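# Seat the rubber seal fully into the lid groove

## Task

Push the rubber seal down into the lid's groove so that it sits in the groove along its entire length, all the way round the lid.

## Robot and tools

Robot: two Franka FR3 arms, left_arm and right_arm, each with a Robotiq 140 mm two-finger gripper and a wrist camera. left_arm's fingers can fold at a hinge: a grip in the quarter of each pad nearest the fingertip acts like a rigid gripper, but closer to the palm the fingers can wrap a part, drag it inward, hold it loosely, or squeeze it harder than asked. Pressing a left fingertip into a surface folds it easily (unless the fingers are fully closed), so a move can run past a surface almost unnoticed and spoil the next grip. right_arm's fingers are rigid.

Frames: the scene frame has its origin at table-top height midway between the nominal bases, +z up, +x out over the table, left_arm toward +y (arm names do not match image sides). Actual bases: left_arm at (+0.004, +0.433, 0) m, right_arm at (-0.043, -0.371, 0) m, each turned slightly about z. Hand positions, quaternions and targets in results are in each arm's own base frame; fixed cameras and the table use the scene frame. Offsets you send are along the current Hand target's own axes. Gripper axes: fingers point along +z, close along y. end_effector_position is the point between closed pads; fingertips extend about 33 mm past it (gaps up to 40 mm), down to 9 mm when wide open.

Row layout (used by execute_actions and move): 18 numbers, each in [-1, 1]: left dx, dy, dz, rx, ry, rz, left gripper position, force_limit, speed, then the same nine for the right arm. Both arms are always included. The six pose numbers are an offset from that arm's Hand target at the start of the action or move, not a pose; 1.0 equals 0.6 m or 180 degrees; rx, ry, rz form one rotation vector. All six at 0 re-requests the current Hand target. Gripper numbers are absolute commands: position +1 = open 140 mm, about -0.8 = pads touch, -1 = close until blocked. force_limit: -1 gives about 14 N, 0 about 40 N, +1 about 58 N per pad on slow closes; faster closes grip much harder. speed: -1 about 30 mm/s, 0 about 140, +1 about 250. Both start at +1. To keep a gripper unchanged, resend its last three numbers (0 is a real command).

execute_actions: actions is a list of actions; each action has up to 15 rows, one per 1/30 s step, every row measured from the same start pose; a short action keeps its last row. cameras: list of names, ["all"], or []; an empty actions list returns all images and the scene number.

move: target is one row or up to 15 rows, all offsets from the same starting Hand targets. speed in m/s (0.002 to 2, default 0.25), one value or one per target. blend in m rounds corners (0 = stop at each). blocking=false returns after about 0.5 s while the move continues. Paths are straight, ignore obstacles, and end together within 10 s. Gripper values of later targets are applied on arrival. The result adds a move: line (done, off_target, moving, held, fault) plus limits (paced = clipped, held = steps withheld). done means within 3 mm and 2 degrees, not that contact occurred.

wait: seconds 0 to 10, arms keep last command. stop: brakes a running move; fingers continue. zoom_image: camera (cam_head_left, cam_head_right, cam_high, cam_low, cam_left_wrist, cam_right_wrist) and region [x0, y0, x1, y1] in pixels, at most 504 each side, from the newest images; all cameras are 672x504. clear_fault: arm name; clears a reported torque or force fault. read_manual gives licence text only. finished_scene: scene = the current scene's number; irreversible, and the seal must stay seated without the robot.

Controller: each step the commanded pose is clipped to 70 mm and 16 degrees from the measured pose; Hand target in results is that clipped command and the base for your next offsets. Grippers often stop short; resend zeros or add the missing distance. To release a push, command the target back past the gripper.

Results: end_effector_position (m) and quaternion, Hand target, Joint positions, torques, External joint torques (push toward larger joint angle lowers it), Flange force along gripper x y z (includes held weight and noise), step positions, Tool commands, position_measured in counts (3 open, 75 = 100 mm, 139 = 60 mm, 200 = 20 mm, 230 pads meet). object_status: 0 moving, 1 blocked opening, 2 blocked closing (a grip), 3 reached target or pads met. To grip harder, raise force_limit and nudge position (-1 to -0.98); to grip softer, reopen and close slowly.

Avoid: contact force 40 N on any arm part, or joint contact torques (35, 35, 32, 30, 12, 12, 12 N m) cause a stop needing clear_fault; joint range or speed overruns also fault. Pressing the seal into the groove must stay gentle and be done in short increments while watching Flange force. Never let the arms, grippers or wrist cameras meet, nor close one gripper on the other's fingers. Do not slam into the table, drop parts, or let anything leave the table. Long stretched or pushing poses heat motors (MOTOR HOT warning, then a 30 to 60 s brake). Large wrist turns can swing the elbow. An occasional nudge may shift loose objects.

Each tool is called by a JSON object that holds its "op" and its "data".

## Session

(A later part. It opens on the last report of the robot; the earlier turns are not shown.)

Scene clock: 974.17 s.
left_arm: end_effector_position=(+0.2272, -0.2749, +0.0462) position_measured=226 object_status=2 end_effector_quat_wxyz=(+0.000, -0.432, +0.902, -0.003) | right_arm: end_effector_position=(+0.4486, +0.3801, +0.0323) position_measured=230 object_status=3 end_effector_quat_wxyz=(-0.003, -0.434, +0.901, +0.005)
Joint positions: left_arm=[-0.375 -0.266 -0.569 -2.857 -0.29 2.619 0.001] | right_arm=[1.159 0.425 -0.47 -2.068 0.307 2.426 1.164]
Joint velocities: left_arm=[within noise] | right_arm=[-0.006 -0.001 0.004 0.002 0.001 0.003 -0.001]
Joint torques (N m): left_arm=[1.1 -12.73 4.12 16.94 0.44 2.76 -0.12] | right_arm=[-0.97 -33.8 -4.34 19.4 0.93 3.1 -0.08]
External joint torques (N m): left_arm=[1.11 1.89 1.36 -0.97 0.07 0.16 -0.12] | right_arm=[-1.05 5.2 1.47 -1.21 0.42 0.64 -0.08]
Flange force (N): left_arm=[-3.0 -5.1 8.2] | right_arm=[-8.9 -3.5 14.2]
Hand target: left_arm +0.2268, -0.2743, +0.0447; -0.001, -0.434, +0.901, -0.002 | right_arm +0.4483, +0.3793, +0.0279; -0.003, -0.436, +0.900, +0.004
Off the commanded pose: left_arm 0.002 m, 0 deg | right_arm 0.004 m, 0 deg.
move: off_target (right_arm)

{"op": "move", "data": {"target": [[0,0,0,0,0,0,-1,-0.5,-1,0,0,-0.02,0,0,0,-0.82,-1,-1],[0,0,0,0,0,0,-1,-0.5,-1,0,0.04,-0.02,0,0,0,-0.82,-1,-1],[0,0,0,0,0,0,-1,-0.5,-1,0,0.04,-0.007,0,0,0,-0.82,-1,-1],[0,0,0,0,0,0,-1,-0.5,-1,0,0.04,-0.003,0,0,0,-0.82,-1,-1]], "speed": [0.03,0.04,0.03,0.015], "cameras": ["cam_right_wrist"]}}

{"op": "zoom_image", "data": {"camera": "cam_right_wrist", "region": [240, 100, 420, 280]}}

Scene clock: 988.63 s.
left_arm: end_effector_position=(+0.2272, -0.2749, +0.0462) position_measured=226 object_status=2 end_effector_quat_wxyz=(+0.000, -0.432, +0.902, -0.003) | right_arm: end_effector_position=(+0.4292, +0.3943, +0.0320) position_measured=230 object_status=3 end_effector_quat_wxyz=(-0.004, -0.437, +0.899, +0.004)
Joint positions: left_arm=[-0.375 -0.266 -0.569 -2.857 -0.29 2.619 0.001] | right_arm=[1.216 0.417 -0.484 -2.085 0.308 2.43 1.196]
Joint torques (N m): left_arm=[1.05 -12.73 4.11 16.98 0.46 2.78 -0.12] | right_arm=[-0.62 -35.2 -5.35 20.42 1.18 3.11 0.01]
External joint torques (N m): left_arm=[1.07 1.99 1.35 -1.02 0.07 0.15 -0.12] | right_arm=[-0.64 3.07 0.52 0.05 0.67 0.67 0.01]
Flange force (N): left_arm=[-3.0 -5.1 8.5] | right_arm=[-8.0 -2.5 9.3]
Hand target: left_arm +0.2268, -0.2743, +0.0447; -0.001, -0.434, +0.901, -0.002 | right_arm +0.4295, +0.3941, +0.0300; -0.003, -0.436, +0.900, +0.004
Off the commanded pose: left_arm 0.002 m, 0 deg | right_arm 0.002 m, 0 deg.
move: done
Images, in order (width x height): cam_right_wrist 672x504.

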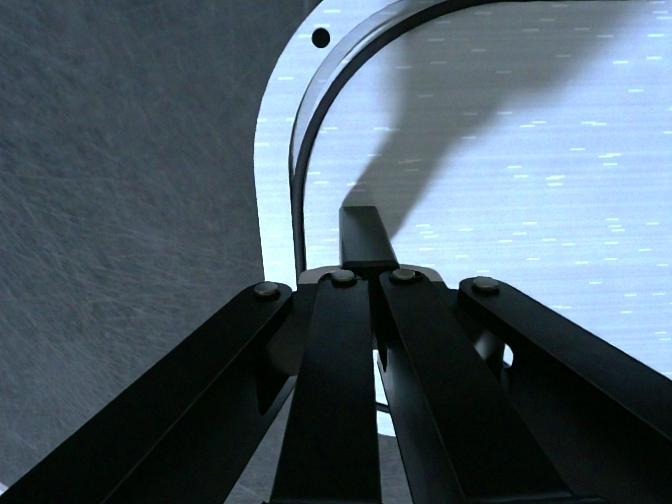

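Scaled by 2.800 from the camera's 672x504 image, which has a finer 960x720 frame.

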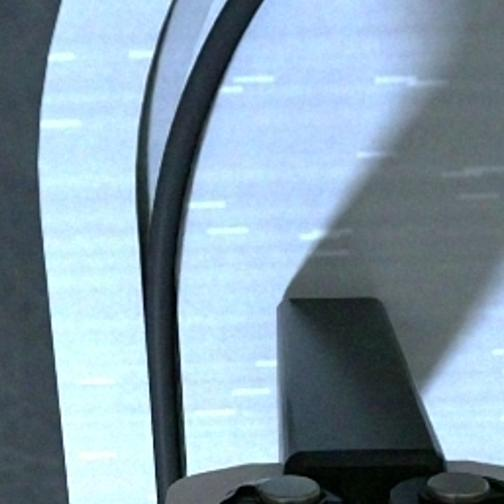

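{"op": "move", "data": {"target": [[0,0,-0.0025,0,0,0,-1,-0.5,-1,0,0,-0.03,0,0,0,-0.82,-1,-1],[0,0,-0.0025,0,0,0,-0.60,-0.5,-1,0,0,-0.03,0,0,0,-0.82,-1,-1],[0,0,-0.025,0,0,0,-0.60,-0.5,-1,0,0,-0.03,0,0,0,-0.82,-1,-1]], "speed": [0.01,0.02,0.02], "cameras": ["cam_left_wrist"]}}

{"op": "zoom_image", "data": {"camera": "cam_left_wrist", "region": [280, 60, 440, 280]}}

Scene clock: 1005.70 s.
left_arm: end_effector_position=(+0.2272, -0.2738, +0.0589) position_measured=205 object_status=3 end_effector_quat_wxyz=(+0.000, -0.436, +0.900, -0.002) | right_arm: end_effector_position=(+0.4302, +0.3938, +0.0471) position_measured=230 object_status=3 end_effector_quat_wxyz=(-0.002, -0.439, +0.899, +0.003)
Joint positions: left_arm=[-0.395 -0.313 -0.546 -2.853 -0.3 2.567 0.003] | right_arm=[1.242 0.39 -0.516 -2.085 0.294 2.405 1.201]
Joint velocities: left_arm=[-0.001 0 0.002 -0.001 0 -0.003 0.001] | right_arm=[within noise]
Joint torques (N m): left_arm=[-0.06 -14.84 5.28 18.97 0.27 2.2 0.28] | right_arm=[0.13 -36.39 -6.43 21.48 0.62 2.36 0.17]
External joint torques (N m): left_arm=[-0.02 -0.89 2.22 0.34 -0.15 -0.4 0.28] | right_arm=[0.14 1.07 -0.57 0.67 0.09 -0.11 0.17]
Flange force (N): left_arm=[-4.6 4.2 -7.6] | right_arm=[-5.0 -0.7 1.1]
Hand target: left_arm +0.2268, -0.2742, +0.0597; -0.001, -0.434, +0.901, -0.002 | right_arm +0.4296, +0.3940, +0.0480; -0.003, -0.436, +0.900, +0.004
Off the commanded pose: left_arm 0.001 m, 0 deg | right_arm 0.001 m, 0 deg.
move: done
Images, in order (width x height): cam_left_wrist 672x504.

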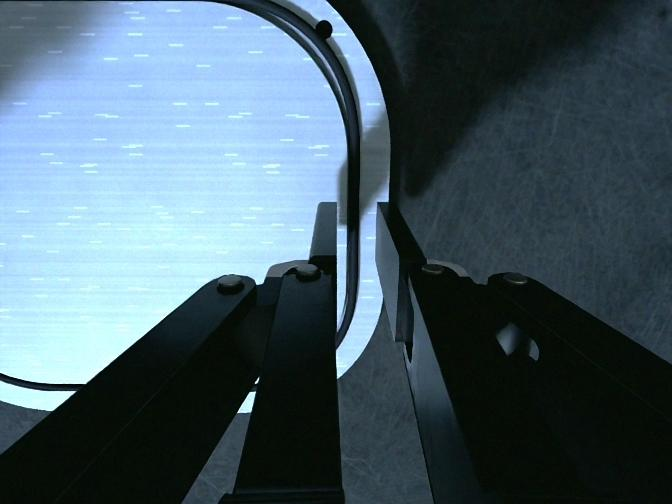

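Scaled by 2.291 from the camera's 672x504 image, which has a finer 960x720 frame.

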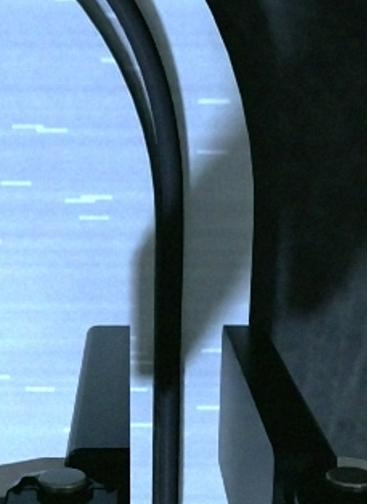

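{"op": "move", "data": {"target": [[0,0,0,0,0,0,-0.82,-1,-1,0,0,0,0,0,0,-0.82,-1,-1],[0,0,0.0205,0,0,0,-0.82,-1,-1,0,0,0,0,0,0,-0.82,-1,-1],[0,0,0.0262,0,0,0,-0.82,-1,-1,0,0,0,0,0,0,-0.82,-1,-1]], "speed": [0.03,0.03,0.015]}}

{"op": "move", "data": {"target": [0,0,0.0033,0,0,0,-0.82,-1,-1,0,0,0,0,0,0,-0.82,-1,-1], "speed": 0.015, "cameras": ["cam_left_wrist"]}}

Scene clock: 1015.87 s.
left_arm: end_effector_position=(+0.2277, -0.2759, +0.0467) position_measured=231 object_status=3 end_effector_quat_wxyz=(+0.000, -0.432, +0.902, -0.004) | right_arm: end_effector_position=(+0.4302, +0.3938, +0.0472) position_measured=230 object_status=3 end_effector_quat_wxyz=(-0.002, -0.439, +0.899, +0.003)
Joint positions: left_arm=[-0.378 -0.265 -0.566 -2.856 -0.29 2.62 0.002] | right_arm=[1.243 0.39 -0.516 -2.085 0.294 2.405 1.201]
Joint torques (N m): left_arm=[1.14 -11.29 4.05 15.88 0.64 3.06 -0.23] | right_arm=[0.12 -36.38 -6.38 21.47 0.61 2.37 0.18]
External joint torques (N m): left_arm=[1.15 3.42 1.31 -2.08 0.26 0.45 -0.23] | right_arm=[0.15 0.99 -0.5 0.7 0.09 -0.08 0.18]
Flange force (N): left_arm=[-2.9 -7.5 16.0] | right_arm=[-4.9 -0.6 1.0]
Hand target: left_arm +0.2268, -0.2743, +0.0440; -0.001, -0.434, +0.901, -0.002 | right_arm +0.4296, +0.3940, +0.0480; -0.003, -0.436, +0.900, +0.004
Off the commanded pose: left_arm 0.003 m, 0 deg | right_arm 0.001 m, 0 deg.
move: done

Scene clock: 1016.67 s.
left_arm: end_effector_position=(+0.2279, -0.2761, +0.0465) position_measured=231 object_status=3 end_effector_quat_wxyz=(+0.001, -0.431, +0.902, -0.004) | right_arm: end_effector_position=(+0.4302, +0.3938, +0.0472) position_measured=230 object_status=3 end_effector_quat_wxyz=(-0.002, -0.439, +0.899, +0.003)
Joint positions: left_arm=[-0.371 -0.265 -0.575 -2.855 -0.29 2.621 0.002] | right_arm=[1.243 0.39 -0.516 -2.085 0.294 2.405 1.201]
Joint torques (N m): left_arm=[1.61 -8.25 3.97 15.17 0.42 4.06 -0.23] | right_arm=[0.18 -36.37 -6.4 21.51 0.62 2.37 0.18]
External joint torques (N m): left_arm=[1.57 6.38 1.15 -2.71 0.04 1.45 -0.23] | right_arm=[0.11 1.11 -0.58 0.64 0.1 -0.1 0.18]
Flange force (N): left_arm=[-2.2 -15.6 31.9] | right_arm=[-5.0 -0.7 1.2]
Hand target: left_arm +0.2268, -0.2743, +0.0420; -0.001, -0.434, +0.901, -0.002 | right_arm +0.4296, +0.3940, +0.0480; -0.003, -0.436, +0.900, +0.004
Off the commanded pose: left_arm 0.005 m, 0 deg | right_arm 0.001 m, 0 deg.
move: off_target (left_arm)
Images, in order (width x height): cam_left_wrist 672x504.

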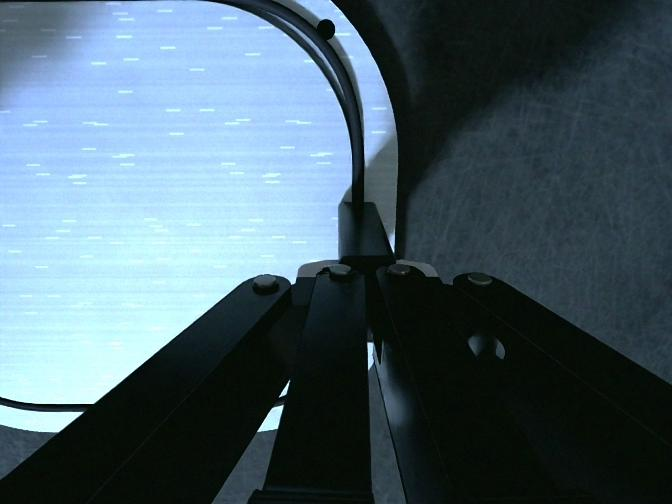

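{"op": "move", "data": {"target": [0,0,-0.03,0,0,0,-0.82,-1,-1,0,0,0,0,0,0,-0.82,-1,-1], "speed": 0.03, "cameras": ["cam_left_wrist"]}}

{"op": "zoom_image", "data": {"camera": "cam_left_wrist", "region": [250, 0, 410, 220]}}

Scene clock: 1027.57 s.
left_arm: end_effector_position=(+0.2272, -0.2739, +0.0593) position_measured=231 object_status=3 end_effector_quat_wxyz=(+0.000, -0.436, +0.900, -0.003) | right_arm: end_effector_position=(+0.4302, +0.3938, +0.0472) position_measured=230 object_status=3 end_effector_quat_wxyz=(-0.002, -0.439, +0.899, +0.003)
Joint positions: left_arm=[-0.392 -0.315 -0.55 -2.852 -0.303 2.565 0.005] | right_arm=[1.243 0.39 -0.516 -2.085 0.294 2.405 1.201]
Joint velocities: left_arm=[0 -0.002 0.001 0 0.001 -0.005 0] | right_arm=[within noise]
Joint torques (N m): left_arm=[0.17 -14.74 5.27 18.89 0.39 2.29 0.29] | right_arm=[0.16 -36.4 -6.4 21.5 0.61 2.36 0.14]
External joint torques (N m): left_arm=[0.19 -0.83 2.15 0.25 -0.03 -0.31 0.29] | right_arm=[0.22 1.23 -0.46 0.55 0.08 -0.12 0.14]
Flange force (N): left_arm=[-4.8 3.4 -6.6] | right_arm=[-5.0 -0.6 1.5]
Hand target: left_arm +0.2268, -0.2742, +0.0600; -0.001, -0.434, +0.901, -0.002 | right_arm +0.4296, +0.3940, +0.0480; -0.003, -0.436, +0.900, +0.004
Off the commanded pose: left_arm 0.001 m, 0 deg | right_arm 0.001 m, 0 deg.
move: done
Images, in order (width x height): cam_left_wrist 672x504.

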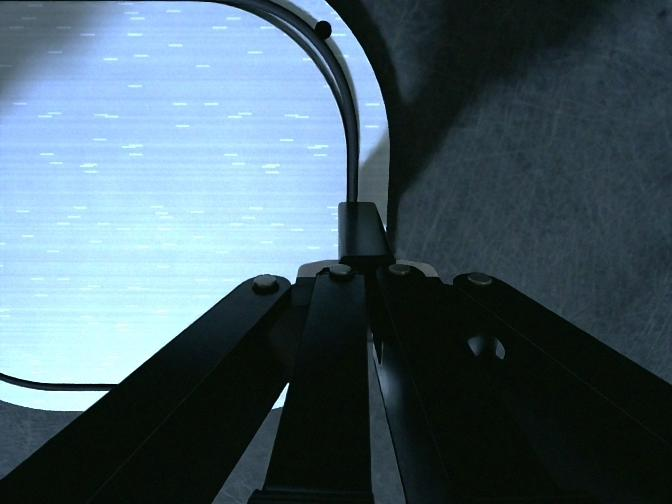

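Scaled by 2.291 from the camera's 672x504 image, which has a finer 960x720 frame.

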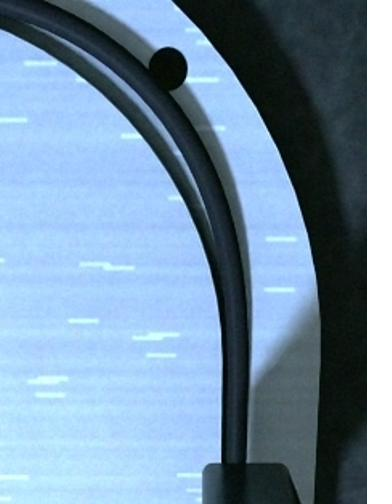

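{"op": "move", "data": {"target": [[0,0,-0.08,0,0,0,-0.82,-1,-1,0,0,-0.05,0,0,0,-0.82,-1,-1],[-0.3682,0.1377,-0.4833,0,0,0,-0.82,-1,-1,0,0,-0.05,0,0,0,-0.82,-1,-1]], "speed": [0.04,0.15], "blend": [0.01,0]}}

Scene clock: 1058.80 s.
left_arm: end_effector_position=(+0.2362, -0.2502, +0.1358) position_measured=231 object_status=3 end_effector_quat_wxyz=(-0.001, -0.438, +0.899, -0.005) | right_arm: end_effector_position=(+0.4310, +0.3946, +0.0771) position_measured=230 object_status=3 end_effector_quat_wxyz=(-0.001, -0.440, +0.898, +0.005)
Joint positions: left_arm=[-0.44 -0.566 -0.399 -2.82 -0.284 2.278 0.067] | right_arm=[1.273 0.337 -0.554 -2.075 0.259 2.348 1.221]
Joint velocities: left_arm=[0 0.001 0.001 0 0.001 -0.002 0.007] | right_arm=[within noise]
Joint torques (N m): left_arm=[-0.24 -10.86 6.31 21.79 0.88 2.23 0.25] | right_arm=[-0.45 -34.97 -5.5 21.99 0.65 2.56 0.03]
External joint torques (N m): left_arm=[-0.24 -0.98 2.3 -0.31 0.31 -0.38 0.25] | right_arm=[-0.39 1.21 0.01 0.28 0.08 0.08 0.03]
Flange force (N): left_arm=[-4.8 6.3 -4.9] | right_arm=[-4.7 -1.4 2.6]
Hand target: left_arm +0.2350, -0.2485, +0.1352; -0.001, -0.434, +0.901, -0.002 (not the last commanded pose) | right_arm +0.4311, +0.3946, +0.0770; -0.001, -0.440, +0.898, +0.005 (not the last commanded pose)
Off the commanded pose: left_arm 0.300 m, 1 deg | right_arm 0.002 m, 1 deg.
move: held (right_arm; a check stopped the path), off_target (left_arm; braked when a check withheld steps of right_arm); path passed 1 of 2 targets; limits=held
pose unreachable (right arm): on one or more control steps of this call, first in action 0 (counted from 0), this arm could not follow its commanded pose, so it was not sent that pose on those steps. It may still have moved: this result reports where it is.
cause: moving toward the commanded pose would bring a part of the arm too close to another arm (a part of this arm just beyond joint 5 (forearm roll) and a part of the left arm just beyond its joint 7 (wrist roll), along the way the arms are being sent, or toward where that arm still pushes).

{"op": "move", "data": {"target": [-0.3262,0.1217,-0.358,0,0,0,-0.82,-1,-1,0,0,0,0,0,0,-0.82,-1,-1], "speed": 0.12}}

Scene clock: 1070.67 s.
left_arm: end_effector_position=(+0.3003, -0.0499, +0.3493) position_measured=231 object_status=3 end_effector_quat_wxyz=(+0.000, -0.438, +0.899, -0.004) | right_arm: end_effector_position=(+0.4310, +0.3946, +0.0771) position_measured=230 object_status=3 end_effector_quat_wxyz=(-0.001, -0.440, +0.898, +0.005)
Joint positions: left_arm=[-0.332 -0.824 0.118 -2.45 0.08 1.635 0.409] | right_arm=[1.273 0.337 -0.554 -2.075 0.259 2.348 1.221]
Joint velocities: left_arm=[-0.002 -0.001 0.002 0.002 -0.001 -0.001 0.005] | right_arm=[within noise]
Joint torques (N m): left_arm=[-0.11 -3.88 -0.59 24.88 0.98 2.25 0.31] | right_arm=[-0.39 -34.96 -5.43 21.93 0.64 2.55 0.03]
External joint torques (N m): left_arm=[-0.16 0.14 2.36 0.51 0.24 -0.32 0.31] | right_arm=[-0.47 1.2 -0.06 0.21 0.07 0.07 0.03]
Flange force (N): left_arm=[-5.2 0.7 -1.9] | right_arm=[-4.5 -1.5 2.6]
Hand target: left_arm +0.2998, -0.0489, +0.3492; -0.001, -0.434, +0.901, -0.002 | right_arm +0.4311, +0.3946, +0.0770; -0.001, -0.440, +0.898, +0.005
Off the commanded pose: left_arm 0.001 m, 1 deg | right_arm 0.000 m, 0 deg.
move: done

{"op": "move", "data": {"target": [[0,0,0,0,0,0,-0.82,-1,-1,0,0,-0.08,0,0,0,-0.82,-1,-1],[0,0,0,0,0,0,-0.82,-1,-1,-0.1438,0.1563,-0.2383,0,0.1111,0,-0.82,-1,-1]], "speed": [0.08,0.12], "blend": [0.02,0], "cameras": ["cam_right_wrist"]}}

Scene clock: 1092.17 s.
left_arm: end_effector_position=(+0.3002, -0.0498, +0.3493) position_measured=231 object_status=3 end_effector_quat_wxyz=(+0.000, -0.437, +0.900, -0.004) | right_arm: end_effector_position=(+0.4121, +0.5196, +0.2224) position_measured=230 object_status=3 end_effector_quat_wxyz=(-0.151, -0.438, +0.883, -0.070)
Joint positions: left_arm=[-0.332 -0.824 0.118 -2.45 0.08 1.635 0.411] | right_arm=[1.04 0.992 -0.44 -0.537 0.34 1.155 1.463]
Joint velocities: left_arm=[within noise] | right_arm=[-0.001 0 0.001 0 0.001 -0.004 0.005]
Joint torques (N m): left_arm=[-0.06 -3.9 -0.54 24.89 1 2.24 0.27] | right_arm=[-0.96 -53.62 -4.21 21.09 1.16 1.34 0.21]
External joint torques (N m): left_arm=[-0.06 0.17 2.48 0.49 0.28 -0.32 0.28] | right_arm=[-0.97 2.38 0.31 0.03 0.44 -0.14 0.2]
Flange force (N): left_arm=[-5.4 0.7 -1.8] | right_arm=[0.0 0.0 0.0]
Hand target: left_arm +0.2998, -0.0489, +0.3492; -0.001, -0.434, +0.901, -0.002 | right_arm +0.4107, +0.5191, +0.2211; -0.157, -0.434, +0.884, -0.072
Off the commanded pose: left_arm 0.001 m, 0 deg | right_arm 0.002 m, 1 deg.
move: done
Images, in order (width x height): cam_right_wrist 672x504.

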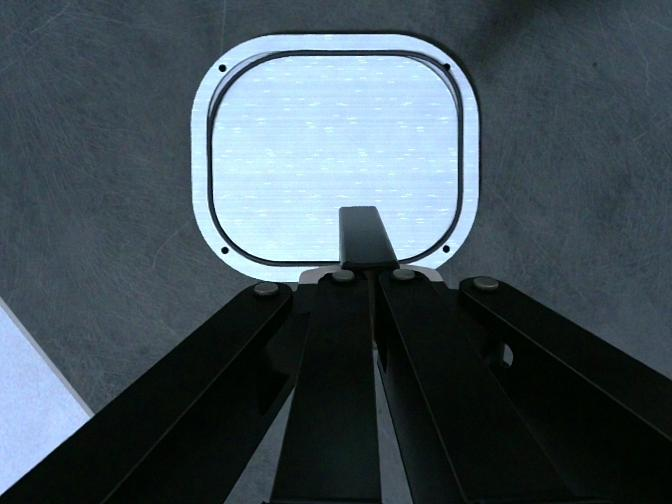

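{"op": "zoom_image", "data": {"camera": "cam_right_wrist", "region": [185, 25, 345, 160]}}

{"op": "zoom_image", "data": {"camera": "cam_right_wrist", "region": [335, 25, 495, 160]}}

{"op": "zoom_image", "data": {"camera": "cam_right_wrist", "region": [185, 150, 345, 285]}}

{"op": "zoom_image", "data": {"camera": "cam_right_wrist", "region": [335, 150, 495, 285]}}

Scaled by 3.150 from the camera's 672x504 image, which has a finer 960x720 frame.

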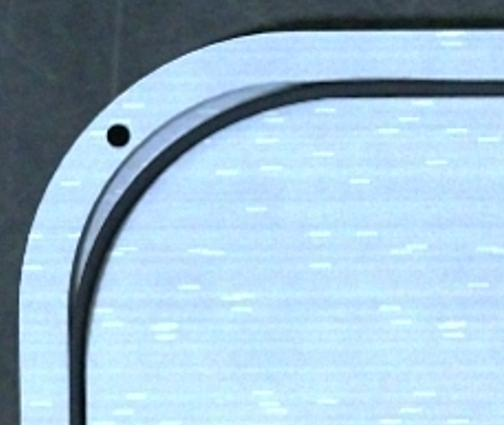

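Scaled by 3.150 from the camera's 672x504 image, which has a finer 960x720 frame.

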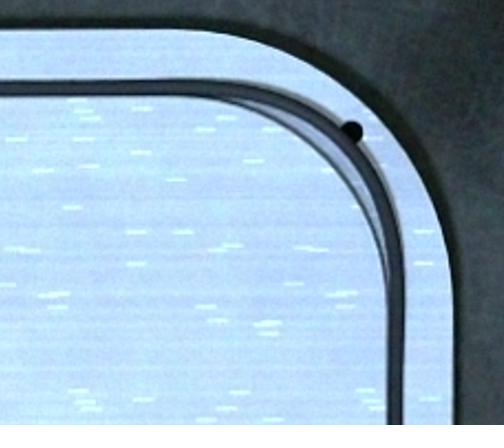

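Scaled by 3.150 from the camera's 672x504 image, which has a finer 960x720 frame.

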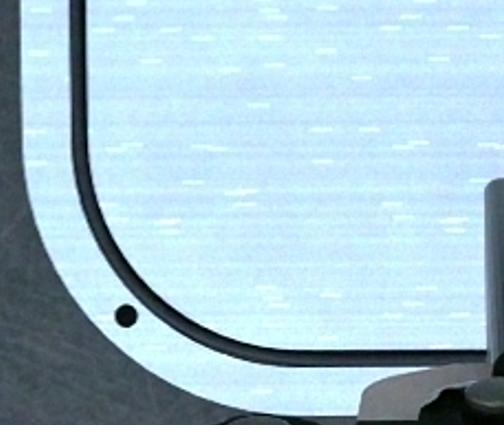

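Scaled by 3.150 from the camera's 672x504 image, which has a finer 960x720 frame.

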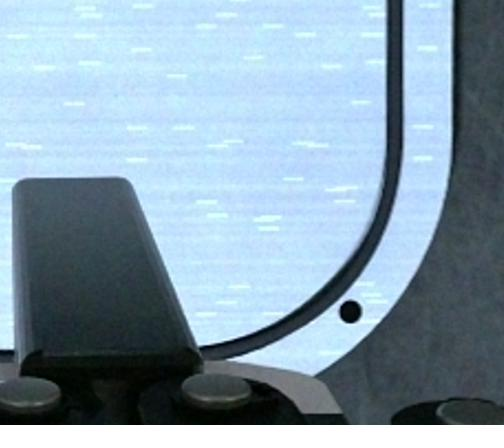

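{"op": "move", "data": {"target": [0,0,0,0,0,0,-0.82,-1,-1,0.0177,-0.1918,0.2567,0,-0.1111,0,-0.82,-1,-1], "speed": 0.12, "cameras": ["cam_right_wrist"]}}

Scene clock: 1145.60 s.
left_arm: end_effector_position=(+0.3002, -0.0498, +0.3493) position_measured=231 object_status=3 end_effector_quat_wxyz=(+0.000, -0.437, +0.900, -0.004) | right_arm: end_effector_position=(+0.4618, +0.3996, +0.0782) position_measured=230 object_status=3 end_effector_quat_wxyz=(-0.002, -0.436, +0.900, +0.003)
Joint positions: left_arm=[-0.332 -0.824 0.118 -2.45 0.08 1.635 0.411] | right_arm=[1.226 0.414 -0.549 -1.962 0.295 2.296 1.185]
Joint velocities: left_arm=[within noise] | right_arm=[0.001 -0.002 0 -0.001 0.002 0.002 -0.008]
Joint torques (N m): left_arm=[-0.07 -3.85 -0.56 24.88 1.01 2.23 0.29] | right_arm=[-1 -38.37 -6.28 21.94 0.71 2.83 -0.05]
External joint torques (N m): left_arm=[-0.1 0.3 2.41 0.4 0.28 -0.34 0.29] | right_arm=[-1.04 0.59 0.36 -0.04 0.12 0.36 -0.05]
Flange force (N): left_arm=[-5.4 0.5 -1.7] | right_arm=[-2.3 -1.9 2.7]
Hand target: left_arm +0.2998, -0.0489, +0.3492; -0.001, -0.434, +0.901, -0.002 | right_arm +0.4624, +0.4002, +0.0788; -0.001, -0.440, +0.898, +0.005
Off the commanded pose: left_arm 0.001 m, 0 deg | right_arm 0.001 m, 1 deg.
move: done
Images, in order (width x height): cam_right_wrist 672x504.

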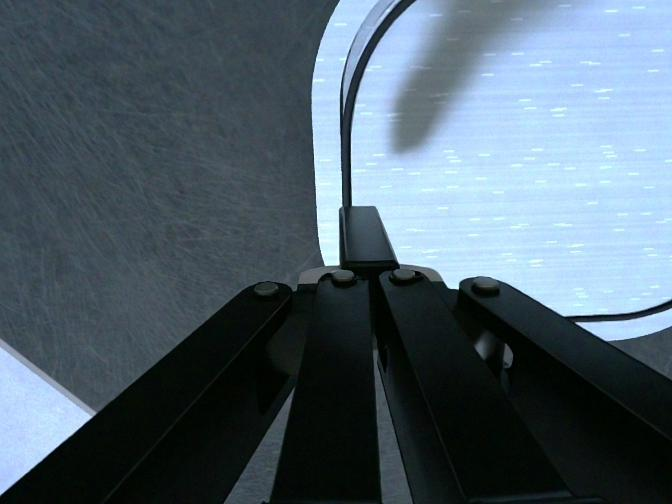

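{"op": "move", "data": {"target": [0,0,0,0,0,0,-0.82,-1,-1,0,-0.0058,0.0647,0,0,0,-0.82,-1,-1], "speed": 0.05, "cameras": ["cam_right_wrist"]}}

{"op": "zoom_image", "data": {"camera": "cam_right_wrist", "region": [300, 80, 460, 280]}}

Scene clock: 1159.80 s.
left_arm: end_effector_position=(+0.3002, -0.0498, +0.3493) position_measured=231 object_status=3 end_effector_quat_wxyz=(+0.000, -0.437, +0.900, -0.004) | right_arm: end_effector_position=(+0.4643, +0.3982, +0.0409) position_measured=230 object_status=3 end_effector_quat_wxyz=(-0.002, -0.436, +0.900, +0.004)
Joint positions: left_arm=[-0.332 -0.824 0.118 -2.45 0.08 1.635 0.411] | right_arm=[1.184 0.477 -0.503 -1.971 0.336 2.367 1.152]
Joint velocities: left_arm=[within noise] | right_arm=[0 0 0.001 0 0.001 0.003 -0.005]
Joint torques (N m): left_arm=[-0.04 -3.89 -0.56 24.86 1 2.25 0.3] | right_arm=[-0.99 -39.5 -6.67 21.4 0.8 2.65 -0.12]
External joint torques (N m): left_arm=[-0.03 0.12 2.46 0.48 0.27 -0.32 0.3] | right_arm=[-1.01 1.06 0.37 0.33 0.26 0.18 -0.12]
Flange force (N): left_arm=[-5.3 0.9 -1.7] | right_arm=[-4.9 -2.7 3.6]
Hand target: left_arm +0.2998, -0.0489, +0.3492; -0.001, -0.434, +0.901, -0.002 | right_arm +0.4649, +0.3984, +0.0400; -0.001, -0.440, +0.898, +0.005
Off the commanded pose: left_arm 0.001 m, 0 deg | right_arm 0.001 m, 0 deg.
move: done
Images, in order (width x height): cam_right_wrist 672x504.

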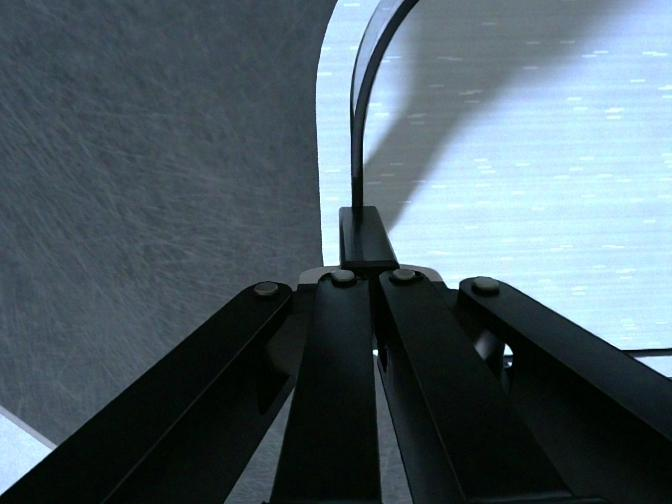

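Scaled by 2.520 from the camera's 672x504 image, which has a finer 960x720 frame.

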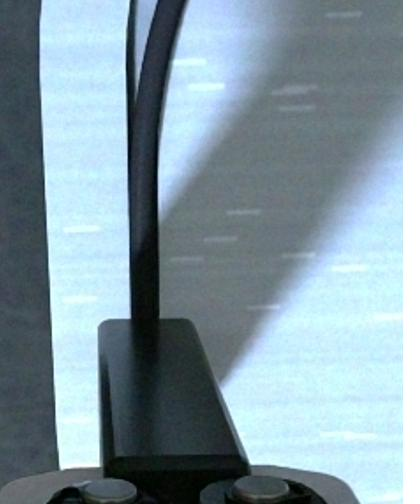

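{"op": "move", "data": {"target": [[0,0,0,0,0,0,-0.82,-1,-1,0,0,0.0125,0,0,0,-0.82,-1,-1],[0,0,0,0,0,0,-0.82,-1,-1,0,0,0.0165,0,0,0,-0.82,-1,-1]], "speed": [0.03,0.01]}}

{"op": "move", "data": {"target": [0,0,0,0,0,0,-0.82,-1,-1,0,0,0.0017,0,0,0,-0.82,-1,-1], "speed": 0.01}}

Scene clock: 1168.93 s.
left_arm: end_effector_position=(+0.3002, -0.0498, +0.3493) position_measured=231 object_status=3 end_effector_quat_wxyz=(+0.000, -0.437, +0.900, -0.004) | right_arm: end_effector_position=(+0.4647, +0.3988, +0.0319) position_measured=230 object_status=3 end_effector_quat_wxyz=(-0.001, -0.437, +0.899, +0.005)
Joint positions: left_arm=[-0.332 -0.824 0.118 -2.45 0.08 1.635 0.411] | right_arm=[1.168 0.492 -0.485 -1.972 0.341 2.385 1.147]
Joint torques (N m): left_arm=[-0.06 -3.87 -0.59 24.9 1.01 2.24 0.27] | right_arm=[-0.64 -38.77 -6.35 20.8 0.79 2.92 -0.15]
External joint torques (N m): left_arm=[-0.1 0.16 2.37 0.46 0.28 -0.33 0.27] | right_arm=[-0.87 2.38 0.49 -0.21 0.25 0.43 -0.15]
Flange force (N): left_arm=[-5.2 0.7 -1.8] | right_arm=[-5.4 -2.7 6.6]
Hand target: left_arm +0.2998, -0.0489, +0.3492; -0.001, -0.434, +0.901, -0.002 | right_arm +0.4649, +0.3984, +0.0301; -0.001, -0.440, +0.898, +0.005
Off the commanded pose: left_arm 0.001 m, 0 deg | right_arm 0.002 m, 0 deg.
move: done

Scene clock: 1169.63 s.
left_arm: end_effector_position=(+0.3002, -0.0498, +0.3493) position_measured=231 object_status=3 end_effector_quat_wxyz=(+0.000, -0.437, +0.900, -0.004) | right_arm: end_effector_position=(+0.4647, +0.3988, +0.0317) position_measured=230 object_status=3 end_effector_quat_wxyz=(-0.001, -0.437, +0.900, +0.005)
Joint positions: left_arm=[-0.332 -0.824 0.118 -2.45 0.08 1.635 0.411] | right_arm=[1.165 0.492 -0.482 -1.972 0.341 2.386 1.147]
Joint torques (N m): left_arm=[-0.07 -3.89 -0.59 24.88 1.02 2.24 0.28] | right_arm=[0.14 -36.76 -6.12 19.73 0.69 3.16 -0.14]
External joint torques (N m): left_arm=[-0.01 0.07 2.5 0.51 0.3 -0.32 0.28] | right_arm=[0.05 4.51 0.82 -1.3 0.15 0.67 -0.14]
Flange force (N): left_arm=[-5.4 1.1 -1.8] | right_arm=[-5.2 -1.4 10.6]
Hand target: left_arm +0.2998, -0.0489, +0.3492; -0.001, -0.434, +0.901, -0.002 | right_arm +0.4649, +0.3984, +0.0290; -0.001, -0.440, +0.898, +0.005
Off the commanded pose: left_arm 0.001 m, 0 deg | right_arm 0.003 m, 0 deg.
move: done

{"op": "move", "data": {"target": [0,0,0,0,0,0,-0.82,-1,-1,0,0,0.0017,0,0,0,-0.82,-1,-1], "speed": 0.01}}

{"op": "move", "data": {"target": [[0,0,0,0,0,0,-0.82,-1,-1,0,0,-0.018,0,0,0,-0.82,-1,-1],[0,0,0,0,0,0,-0.82,-1,-1,-0.02,0.002,-0.018,0,0,0,-0.82,-1,-1]], "speed": [0.03,0.04], "cameras": ["cam_right_wrist"]}}

{"op": "zoom_image", "data": {"camera": "cam_right_wrist", "region": [300, 80, 460, 280]}}

Scene clock: 1177.13 s.
left_arm: end_effector_position=(+0.3002, -0.0498, +0.3493) position_measured=231 object_status=3 end_effector_quat_wxyz=(+0.000, -0.437, +0.900, -0.004) | right_arm: end_effector_position=(+0.4648, +0.3988, +0.0317) position_measured=230 object_status=3 end_effector_quat_wxyz=(-0.001, -0.437, +0.900, +0.006)
Joint positions: left_arm=[-0.332 -0.824 0.118 -2.45 0.08 1.635 0.411] | right_arm=[1.163 0.492 -0.48 -1.972 0.341 2.386 1.147]
Joint torques (N m): left_arm=[-0.05 -3.86 -0.57 24.85 1.02 2.24 0.27] | right_arm=[-1.19 -35.65 -5.53 19.68 0.76 3.43 -0.08]
External joint torques (N m): left_arm=[-0.04 0.18 2.46 0.41 0.29 -0.33 0.27] | right_arm=[-1.17 5.44 1.43 -1.23 0.22 0.95 -0.08]
Flange force (N): left_arm=[-5.3 0.8 -1.6] | right_arm=[-8.7 -3.6 14.2]
Hand target: left_arm +0.2998, -0.0489, +0.3492; -0.001, -0.434, +0.901, -0.002 | right_arm +0.4649, +0.3984, +0.0280; -0.001, -0.440, +0.898, +0.005
Off the commanded pose: left_arm 0.001 m, 0 deg | right_arm 0.004 m, 0 deg.
move: off_target (right_arm)

Scene clock: 1178.67 s.
left_arm: end_effector_position=(+0.3002, -0.0498, +0.3493) position_measured=231 object_status=3 end_effector_quat_wxyz=(+0.000, -0.437, +0.900, -0.004) | right_arm: end_effector_position=(+0.4726, +0.4093, +0.0403) position_measured=230 object_status=3 end_effector_quat_wxyz=(+0.002, -0.443, +0.897, +0.005)
Joint positions: left_arm=[-0.332 -0.824 0.118 -2.45 0.08 1.635 0.411] | right_arm=[1.163 0.504 -0.481 -1.927 0.334 2.361 1.147]
Joint velocities: left_arm=[within noise] | right_arm=[0.001 0 0 0 0.002 -0.005 0]
Joint torques (N m): left_arm=[-0.02 -3.87 -0.59 24.88 1.01 2.23 0.33] | right_arm=[-0.94 -40.12 -7.26 21.85 0.99 2.34 0.15]
External joint torques (N m): left_arm=[-0.09 0.27 2.36 0.41 0.27 -0.34 0.33] | right_arm=[-0.78 1.77 0.01 0.6 0.43 -0.15 0.15]
Flange force (N): left_arm=[-5.3 0.6 -1.7] | right_arm=[-8.1 -2.8 3.7]
Hand target: left_arm +0.2998, -0.0489, +0.3492; -0.001, -0.434, +0.901, -0.002 | right_arm +0.4713, +0.4086, +0.0389; -0.001, -0.440, +0.898, +0.005
Off the commanded pose: left_arm 0.001 m, 0 deg | right_arm 0.002 m, 1 deg.
move: done
Images, in order (width x height): cam_right_wrist 672x504.

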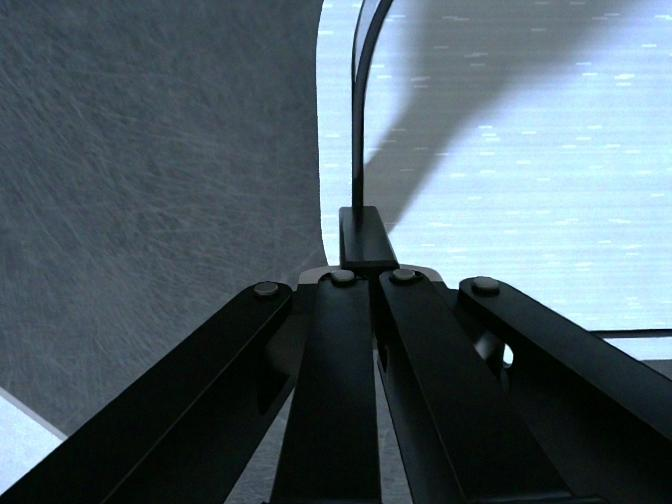

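Scaled by 2.520 from the camera's 672x504 image, which has a finer 960x720 frame.

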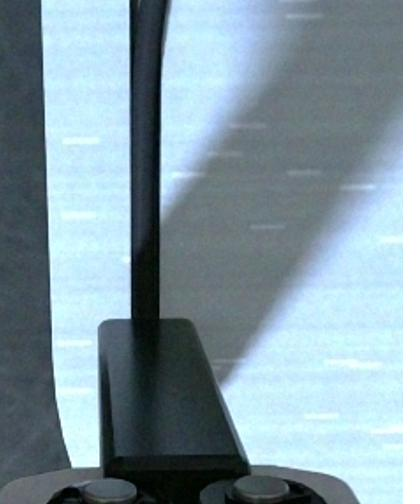

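{"op": "move", "data": {"target": [[0,0,0,0,0,0,-0.82,-1,-1,-0.0197,0.0025,0,0,0,-0.075,-0.82,-1,-1],[0,0,0,0,0,0,-0.82,-1,-1,-0.0197,0.0025,0.009,0,0,-0.075,-0.82,-1,-1],[0,0,0,0,0,0,-0.82,-1,-1,-0.0197,0.0025,0.0145,0,0,-0.075,-0.82,-1,-1]], "speed": [0.04,0.03,0.012], "cameras": ["cam_right_wrist"]}}

{"op": "zoom_image", "data": {"camera": "cam_right_wrist", "region": [300, 80, 460, 280]}}

Scene clock: 1205.97 s.
left_arm: end_effector_position=(+0.3002, -0.0498, +0.3493) position_measured=231 object_status=3 end_effector_quat_wxyz=(+0.000, -0.437, +0.900, -0.004) | right_arm: end_effector_position=(+0.4765, +0.4185, +0.0314) position_measured=230 object_status=3 end_effector_quat_wxyz=(-0.001, -0.539, +0.842, +0.005)
Joint positions: left_arm=[-0.332 -0.824 0.118 -2.45 0.08 1.635 0.411] | right_arm=[1.06 0.527 -0.368 -1.882 0.275 2.359 0.973]
Joint velocities: left_arm=[within noise] | right_arm=[-0.004 0 0.002 -0.001 0 0.003 0.001]
Joint torques (N m): left_arm=[-0.03 -3.87 -0.54 24.91 1.01 2.23 0.31] | right_arm=[-0.61 -42.41 -5.15 21.75 0.67 2.8 -0.2]
External joint torques (N m): left_arm=[-0.06 0.13 2.43 0.53 0.27 -0.33 0.31] | right_arm=[-0.52 1.65 0.62 0.31 0.13 0.31 -0.2]
Flange force (N): left_arm=[-5.3 0.8 -1.9] | right_arm=[-4.9 -3.3 4.3]
Hand target: left_arm +0.2998, -0.0489, +0.3492; -0.001, -0.434, +0.901, -0.002 | right_arm +0.4774, +0.4189, +0.0302; +0.000, -0.542, +0.840, +0.005
Off the commanded pose: left_arm 0.001 m, 0 deg | right_arm 0.002 m, 0 deg.
move: done
Images, in order (width x height): cam_right_wrist 672x504.

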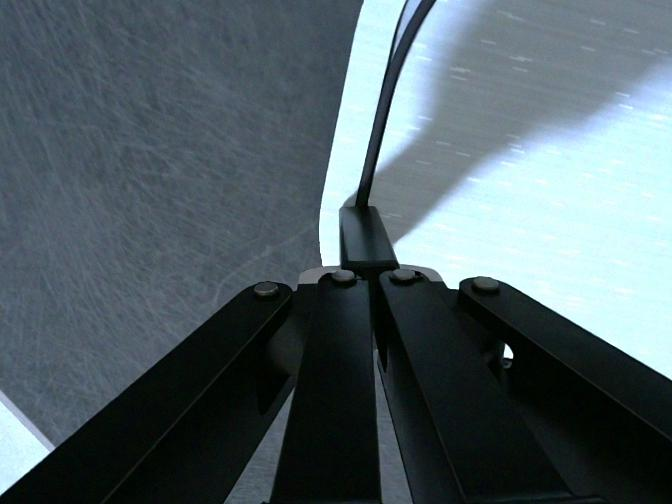

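Scaled by 2.520 from the camera's 672x504 image, which has a finer 960x720 frame.

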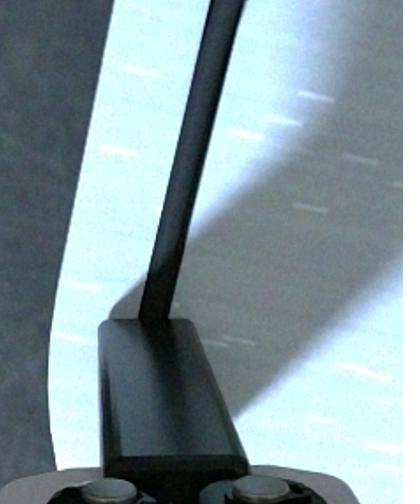

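{"op": "move", "data": {"target": [0,0,0,0,0,0,-0.82,-1,-1,0,0,0.002,0,0,0,-0.82,-1,-1], "speed": 0.012}}

{"op": "move", "data": {"target": [0,0,0,0,0,0,-0.82,-1,-1,0,0,0.0017,0,0,0,-0.82,-1,-1], "speed": 0.012}}

Scene clock: 1215.27 s.
left_arm: end_effector_position=(+0.3002, -0.0498, +0.3493) position_measured=231 object_status=3 end_effector_quat_wxyz=(+0.000, -0.437, +0.900, -0.004) | right_arm: end_effector_position=(+0.4770, +0.4184, +0.0313) position_measured=230 object_status=3 end_effector_quat_wxyz=(-0.001, -0.539, +0.843, +0.005)
Joint positions: left_arm=[-0.332 -0.824 0.118 -2.45 0.08 1.635 0.411] | right_arm=[1.057 0.527 -0.366 -1.882 0.275 2.361 0.973]
Joint torques (N m): left_arm=[-0.05 -3.87 -0.57 24.85 1.02 2.24 0.27] | right_arm=[-0.6 -41.45 -3.94 21.53 0.74 3.06 -0.13]
External joint torques (N m): left_arm=[-0.02 0.15 2.49 0.47 0.3 -0.32 0.27] | right_arm=[-0.56 2.75 1.76 0.02 0.19 0.57 -0.13]
Flange force (N): left_arm=[-5.4 0.9 -1.8] | right_arm=[-6.4 -3.7 7.4]
Hand target: left_arm +0.2998, -0.0489, +0.3492; -0.001, -0.434, +0.901, -0.002 | right_arm +0.4774, +0.4189, +0.0290; +0.000, -0.542, +0.840, +0.005
Off the commanded pose: left_arm 0.001 m, 0 deg | right_arm 0.002 m, 1 deg.
move: done

Scene clock: 1215.97 s.
left_arm: end_effector_position=(+0.3002, -0.0498, +0.3493) position_measured=231 object_status=3 end_effector_quat_wxyz=(+0.000, -0.437, +0.900, -0.004) | right_arm: end_effector_position=(+0.4773, +0.4183, +0.0312) position_measured=230 object_status=3 end_effector_quat_wxyz=(-0.001, -0.538, +0.843, +0.006)
Joint positions: left_arm=[-0.332 -0.824 0.118 -2.45 0.08 1.635 0.411] | right_arm=[1.055 0.527 -0.365 -1.882 0.275 2.361 0.973]
Joint torques (N m): left_arm=[-0.06 -3.87 -0.59 24.89 1.01 2.24 0.3] | right_arm=[-0.09 -40.51 -4.59 21.36 0.73 3.23 -0.15]
External joint torques (N m): left_arm=[-0.05 0 2.44 0.59 0.28 -0.31 0.3] | right_arm=[0.04 3.35 1.11 0.09 0.19 0.77 -0.15]
Flange force (N): left_arm=[-5.2 1.1 -2.0] | right_arm=[-7.3 -3.5 8.2]
Hand target: left_arm +0.2998, -0.0489, +0.3492; -0.001, -0.434, +0.901, -0.002 | right_arm +0.4774, +0.4189, +0.0280; +0.000, -0.542, +0.840, +0.005
Off the commanded pose: left_arm 0.001 m, 0 deg | right_arm 0.003 m, 1 deg.
move: done

{"op": "move", "data": {"target": [0,0,0,0,0,0,-0.82,-1,-1,0,0,0.0033,0,0,0,-0.82,-1,-1], "speed": 0.012}}

{"op": "move", "data": {"target": [0,0,0,0,0,0,-0.82,-1,-1,0,0,0.0033,0,0,0,-0.82,-1,-1], "speed": 0.012}}

Scene clock: 1223.10 s.
left_arm: end_effector_position=(+0.3002, -0.0498, +0.3493) position_measured=231 object_status=3 end_effector_quat_wxyz=(+0.000, -0.437, +0.900, -0.004) | right_arm: end_effector_position=(+0.4781, +0.4194, +0.0311) position_measured=230 object_status=3 end_effector_quat_wxyz=(+0.001, -0.539, +0.843, +0.006)
Joint positions: left_arm=[-0.332 -0.824 0.118 -2.45 0.08 1.635 0.411] | right_arm=[1.053 0.528 -0.362 -1.881 0.275 2.366 0.972]
Joint velocities: left_arm=[within noise] | right_arm=[-0.003 -0.001 0.003 0 -0.001 0.003 0]
Joint torques (N m): left_arm=[-0.06 -3.87 -0.55 24.9 1.02 2.24 0.3] | right_arm=[-0.96 -39.06 -4.52 20.84 0.79 3.05 -0.15]
External joint torques (N m): left_arm=[-0.01 0.01 2.5 0.55 0.29 -0.32 0.3] | right_arm=[-0.9 5.43 1.17 -0.82 0.24 0.52 -0.15]
Flange force (N): left_arm=[-5.4 1.2 -1.9] | right_arm=[-9.2 -5.8 12.0]
Hand target: left_arm +0.2998, -0.0489, +0.3492; -0.001, -0.434, +0.901, -0.002 | right_arm +0.4773, +0.4189, +0.0260; +0.000, -0.542, +0.840, +0.005
Off the commanded pose: left_arm 0.001 m, 0 deg | right_arm 0.005 m, 1 deg.
move: off_target (right_arm)

Scene clock: 1223.80 s.
left_arm: end_effector_position=(+0.3002, -0.0498, +0.3493) position_measured=231 object_status=3 end_effector_quat_wxyz=(+0.000, -0.437, +0.900, -0.004) | right_arm: end_effector_position=(+0.4788, +0.4206, +0.0310) position_measured=230 object_status=3 end_effector_quat_wxyz=(+0.003, -0.539, +0.842, +0.007)
Joint positions: left_arm=[-0.332 -0.824 0.118 -2.45 0.08 1.635 0.411] | right_arm=[1.05 0.529 -0.359 -1.88 0.275 2.37 0.972]
Joint velocities: left_arm=[within noise] | right_arm=[-0.004 0.002 0.003 0 0 0.003 -0.001]
Joint torques (N m): left_arm=[-0.06 -3.86 -0.57 24.87 1 2.23 0.29] | right_arm=[-1.5 -37.77 -4.03 20.13 0.76 3.17 -0.15]
External joint torques (N m): left_arm=[-0.06 0.09 2.44 0.53 0.27 -0.33 0.29] | right_arm=[-1.48 6.42 1.53 -1.31 0.22 0.67 -0.15]
Flange force (N): left_arm=[-5.3 0.9 -1.9] | right_arm=[-9.5 -6.8 14.5]
Hand target: left_arm +0.2998, -0.0489, +0.3492; -0.001, -0.434, +0.901, -0.002 | right_arm +0.4773, +0.4189, +0.0240; +0.000, -0.542, +0.840, +0.005
Off the commanded pose: left_arm 0.001 m, 0 deg | right_arm 0.007 m, 1 deg.
move: off_target (right_arm)

{"op": "move", "data": {"target": [[0,0,0,0,0,0,-0.82,-1,-1,0,0,-0.0267,0,0,0,-0.82,-1,-1],[0,0,0,0,0,0,-0.82,-1,-1,-0.0372,0.0078,-0.0267,0,0,-0.1333,-0.82,-1,-1],[0,0,0,0,0,0,-0.82,-1,-1,-0.0372,0.0078,-0.0142,0,0,-0.1333,-0.82,-1,-1],[0,0,0,0,0,0,-0.82,-1,-1,-0.0372,0.0078,-0.0075,0,0,-0.1333,-0.82,-1,-1]], "speed": [0.04,0.04,0.03,0.012], "blend": [0.003,0.003,0,0], "cameras": ["cam_right_wrist"]}}

{"op": "zoom_image", "data": {"camera": "cam_right_wrist", "region": [300, 80, 460, 280]}}

Scene clock: 1244.70 s.
left_arm: end_effector_position=(+0.3002, -0.0498, +0.3493) position_measured=231 object_status=3 end_effector_quat_wxyz=(+0.000, -0.437, +0.900, -0.004) | right_arm: end_effector_position=(+0.4820, +0.4408, +0.0310) position_measured=230 object_status=3 end_effector_quat_wxyz=(+0.000, +0.701, -0.713, -0.005)
Joint positions: left_arm=[-0.332 -0.824 0.118 -2.45 0.08 1.635 0.411] | right_arm=[0.906 0.552 -0.186 -1.805 0.15 2.344 0.658]
Joint torques (N m): left_arm=[-0.07 -3.86 -0.54 24.84 1.01 2.24 0.3] | right_arm=[-0.88 -44.03 -1.72 22.16 0.48 2.99 -0.17]
External joint torques (N m): left_arm=[-0.03 0.12 2.52 0.46 0.28 -0.32 0.3] | right_arm=[-0.96 2.71 1.04 0.08 -0.06 0.47 -0.17]
Flange force (N): left_arm=[-5.4 1.0 -1.7] | right_arm=[-4.0 -6.2 5.9]
Hand target: left_arm +0.2998, -0.0489, +0.3492; -0.001, -0.434, +0.901, -0.002 | right_arm +0.4823, +0.4412, +0.0287; -0.001, +0.705, -0.709, -0.005
Off the commanded pose: left_arm 0.001 m, 0 deg | right_arm 0.002 m, 1 deg.
move: done
Images, in order (width x height): cam_right_wrist 672x504.

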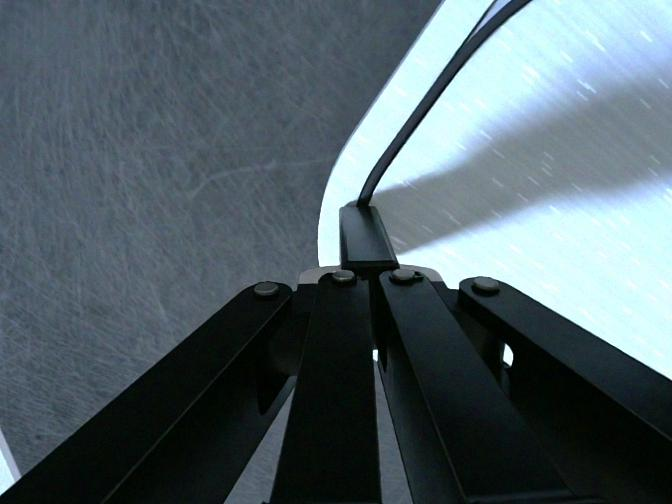

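Scaled by 2.520 from the camera's 672x504 image, which has a finer 960x720 frame.

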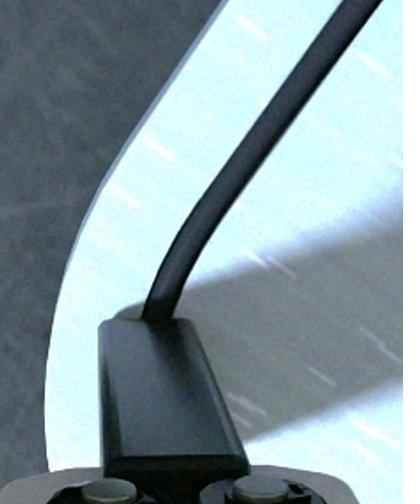

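{"op": "move", "data": {"target": [[0,0,0,0,0,0,-0.82,-1,-1,0,0,0.0042,0,0,0,-0.82,-1,-1],[0,0,0,0,0,0,-0.82,-1,-1,0,0,0.0075,0,0,0,-0.82,-1,-1]], "speed": 0.012}}

Scene clock: 1252.03 s.
left_arm: end_effector_position=(+0.3002, -0.0498, +0.3493) position_measured=231 object_status=3 end_effector_quat_wxyz=(+0.000, -0.437, +0.900, -0.004) | right_arm: end_effector_position=(+0.4830, +0.4426, +0.0308) position_measured=230 object_status=3 end_effector_quat_wxyz=(-0.003, +0.702, -0.712, -0.005)
Joint positions: left_arm=[-0.332 -0.824 0.118 -2.45 0.08 1.635 0.411] | right_arm=[0.904 0.554 -0.183 -1.804 0.15 2.35 0.657]
Joint velocities: left_arm=[within noise] | right_arm=[-0.002 -0.001 0.003 0 0 0.005 -0.001]
Joint torques (N m): left_arm=[-0.08 -3.89 -0.59 24.89 1.01 2.23 0.29] | right_arm=[-1.36 -40.62 -2.71 21 0.64 3.16 -0.2]
External joint torques (N m): left_arm=[-0.13 -0.01 2.35 0.62 0.28 -0.32 0.29] | right_arm=[-1.26 6.2 0.15 -1.09 0.1 0.62 -0.2]
Flange force (N): left_arm=[-5.0 1.0 -2.1] | right_arm=[-5.8 -9.4 12.2]
Hand target: left_arm +0.2998, -0.0489, +0.3492; -0.001, -0.434, +0.901, -0.002 | right_arm +0.4823, +0.4412, +0.0242; -0.001, +0.705, -0.709, -0.005
Off the commanded pose: left_arm 0.001 m, 0 deg | right_arm 0.007 m, 1 deg.
move: off_target (right_arm)

{"op": "move", "data": {"target": [0,0,0,0,0,0,-0.82,-1,-1,0,0,0.004,0,0,0,-0.82,-1,-1], "speed": 0.012}}

Scene clock: 1256.07 s.
left_arm: end_effector_position=(+0.3002, -0.0498, +0.3493) position_measured=231 object_status=3 end_effector_quat_wxyz=(+0.000, -0.437, +0.900, -0.004) | right_arm: end_effector_position=(+0.4838, +0.4440, +0.0307) position_measured=230 object_status=3 end_effector_quat_wxyz=(-0.005, +0.702, -0.712, -0.006)
Joint positions: left_arm=[-0.332 -0.824 0.118 -2.45 0.08 1.635 0.411] | right_arm=[0.903 0.555 -0.181 -1.803 0.15 2.355 0.657]
Joint velocities: left_arm=[within noise] | right_arm=[-0.001 0 0.003 -0.001 0 0.004 -0.002]
Joint torques (N m): left_arm=[-0.06 -3.82 -0.59 24.87 1.01 2.23 0.3] | right_arm=[-1.54 -39.2 -2.64 20.24 0.63 3.24 -0.13]
External joint torques (N m): left_arm=[-0.06 0.22 2.44 0.49 0.28 -0.33 0.3] | right_arm=[-1.6 7.62 0.05 -1.81 0.09 0.7 -0.13]
Flange force (N): left_arm=[-5.5 0.6 -1.9] | right_arm=[-5.8 -10.0 14.9]
Hand target: left_arm +0.2998, -0.0489, +0.3492; -0.001, -0.434, +0.901, -0.002 | right_arm +0.4823, +0.4412, +0.0218; -0.001, +0.705, -0.709, -0.005
Off the commanded pose: left_arm 0.001 m, 0 deg | right_arm 0.009 m, 1 deg.
move: off_target (right_arm)

{"op": "move", "data": {"target": [[0,0,0,0,0,0,-0.82,-1,-1,0,0,-0.0295,0,0,0,-0.82,-1,-1],[0,0,0,0,0,0,-0.82,-1,-1,-0.0388,0.0082,-0.0295,0,0,-0.1358,-0.82,-1,-1],[0,0,0,0,0,0,-0.82,-1,-1,-0.0388,0.0082,-0.0185,0,0,-0.1358,-0.82,-1,-1]], "speed": [0.04,0.04,0.03], "blend": [0.003,0.003,0], "cameras": ["cam_right_wrist"]}}

{"op": "zoom_image", "data": {"camera": "cam_right_wrist", "region": [300, 80, 460, 280]}}

Scene clock: 1276.27 s.
left_arm: end_effector_position=(+0.3002, -0.0498, +0.3493) position_measured=231 object_status=3 end_effector_quat_wxyz=(+0.000, -0.437, +0.900, -0.004) | right_arm: end_effector_position=(+0.4766, +0.4640, +0.0339) position_measured=230 object_status=3 end_effector_quat_wxyz=(-0.001, +0.836, -0.548, -0.005)
Joint positions: left_arm=[-0.332 -0.824 0.118 -2.45 0.08 1.635 0.411] | right_arm=[0.782 0.572 -0.015 -1.75 0.025 2.32 0.342]
Joint velocities: left_arm=[within noise] | right_arm=[-0.001 0.002 0.002 0 -0.001 0.001 -0.004]
Joint torques (N m): left_arm=[-0.04 -3.9 -0.58 24.9 1.02 2.24 0.29] | right_arm=[-0.9 -46.61 0.26 22.66 0.25 2.77 -0.16]
External joint torques (N m): left_arm=[-0.08 0.18 2.41 0.48 0.29 -0.33 0.29] | right_arm=[-0.93 1.35 0.04 0.23 -0.29 0.22 -0.16]
Flange force (N): left_arm=[-5.3 0.7 -1.8] | right_arm=[-0.2 -4.6 2.6]
Hand target: left_arm +0.2998, -0.0489, +0.3492; -0.001, -0.434, +0.901, -0.002 | right_arm +0.4775, +0.4645, +0.0331; -0.002, +0.839, -0.544, -0.004
Off the commanded pose: left_arm 0.001 m, 0 deg | right_arm 0.001 m, 1 deg.
move: done
Images, in order (width x height): cam_right_wrist 672x504.

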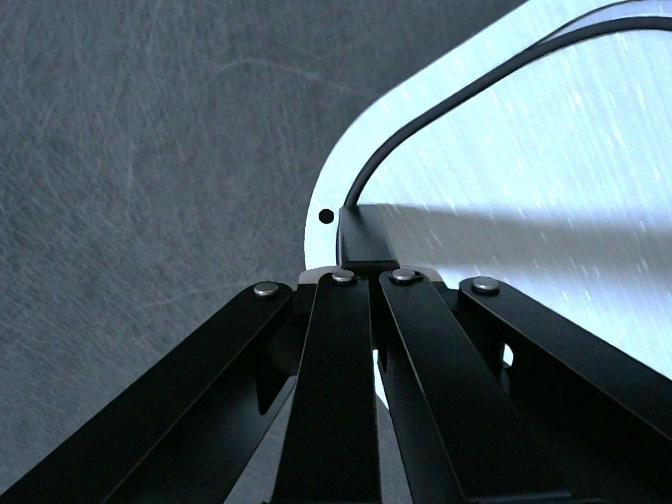

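Scaled by 2.520 from the camera's 672x504 image, which has a finer 960x720 frame.

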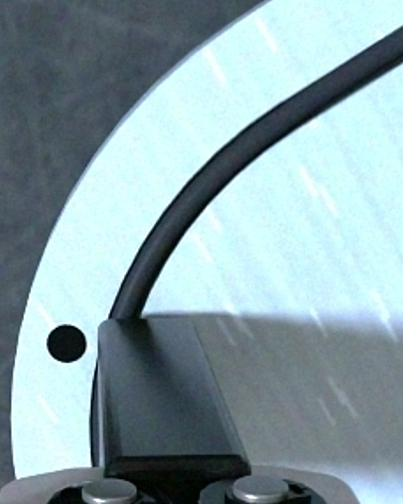

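{"op": "move", "data": {"target": [[0,0,0,0,0,0,-0.82,-1,-1,0,0,-0.008,0,0,0,-0.82,-1,-1],[0,0,0,0,0,0,-0.82,-1,-1,0,-0.0097,-0.008,0,0,0,-0.82,-1,-1]], "speed": [0.04,0.04], "blend": [0.003,0], "cameras": ["cam_right_wrist"]}}

{"op": "zoom_image", "data": {"camera": "cam_right_wrist", "region": [300, 80, 460, 280]}}

Scene clock: 1285.87 s.
left_arm: end_effector_position=(+0.3002, -0.0498, +0.3493) position_measured=231 object_status=3 end_effector_quat_wxyz=(+0.000, -0.437, +0.900, -0.004) | right_arm: end_effector_position=(+0.4838, +0.4680, +0.0395) position_measured=230 object_status=3 end_effector_quat_wxyz=(-0.005, +0.837, -0.548, -0.004)
Joint positions: left_arm=[-0.332 -0.824 0.118 -2.45 0.08 1.635 0.411] | right_arm=[0.778 0.578 -0.015 -1.724 0.025 2.31 0.338]
Joint velocities: left_arm=[within noise] | right_arm=[0 0 0 0.001 0 -0.004 -0.002]
Joint torques (N m): left_arm=[-0.08 -3.89 -0.57 24.87 1.01 2.24 0.28] | right_arm=[-0.95 -46.66 0.29 22.78 0.29 2.53 -0.14]
External joint torques (N m): left_arm=[-0.09 0.11 2.41 0.49 0.28 -0.32 0.28] | right_arm=[-0.99 1.72 0.07 0.1 -0.26 -0.06 -0.14]
Flange force (N): left_arm=[-5.2 0.9 -1.8] | right_arm=[-0.5 -5.6 2.7]
Hand target: left_arm +0.2998, -0.0489, +0.3492; -0.001, -0.434, +0.901, -0.002 | right_arm +0.4829, +0.4668, +0.0379; -0.002, +0.839, -0.544, -0.004
Off the commanded pose: left_arm 0.001 m, 0 deg | right_arm 0.002 m, 1 deg.
move: done; blend cut to 0.0024 m at target 1
Images, in order (width x height): cam_right_wrist 672x504.

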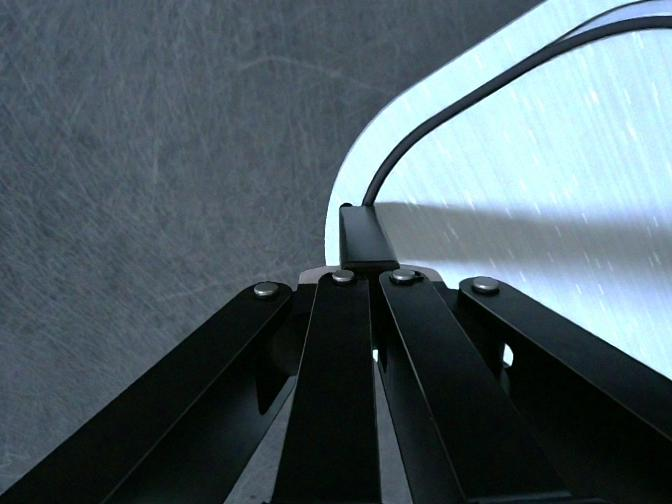

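Scaled by 2.520 from the camera's 672x504 image, which has a finer 960x720 frame.

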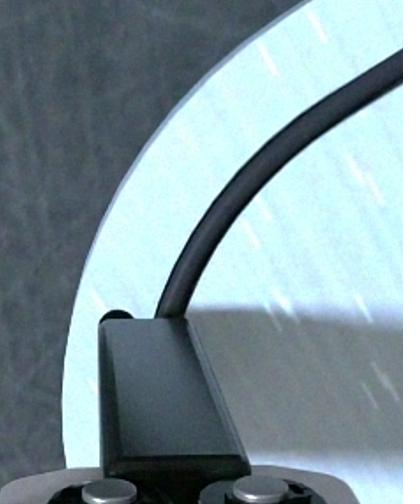

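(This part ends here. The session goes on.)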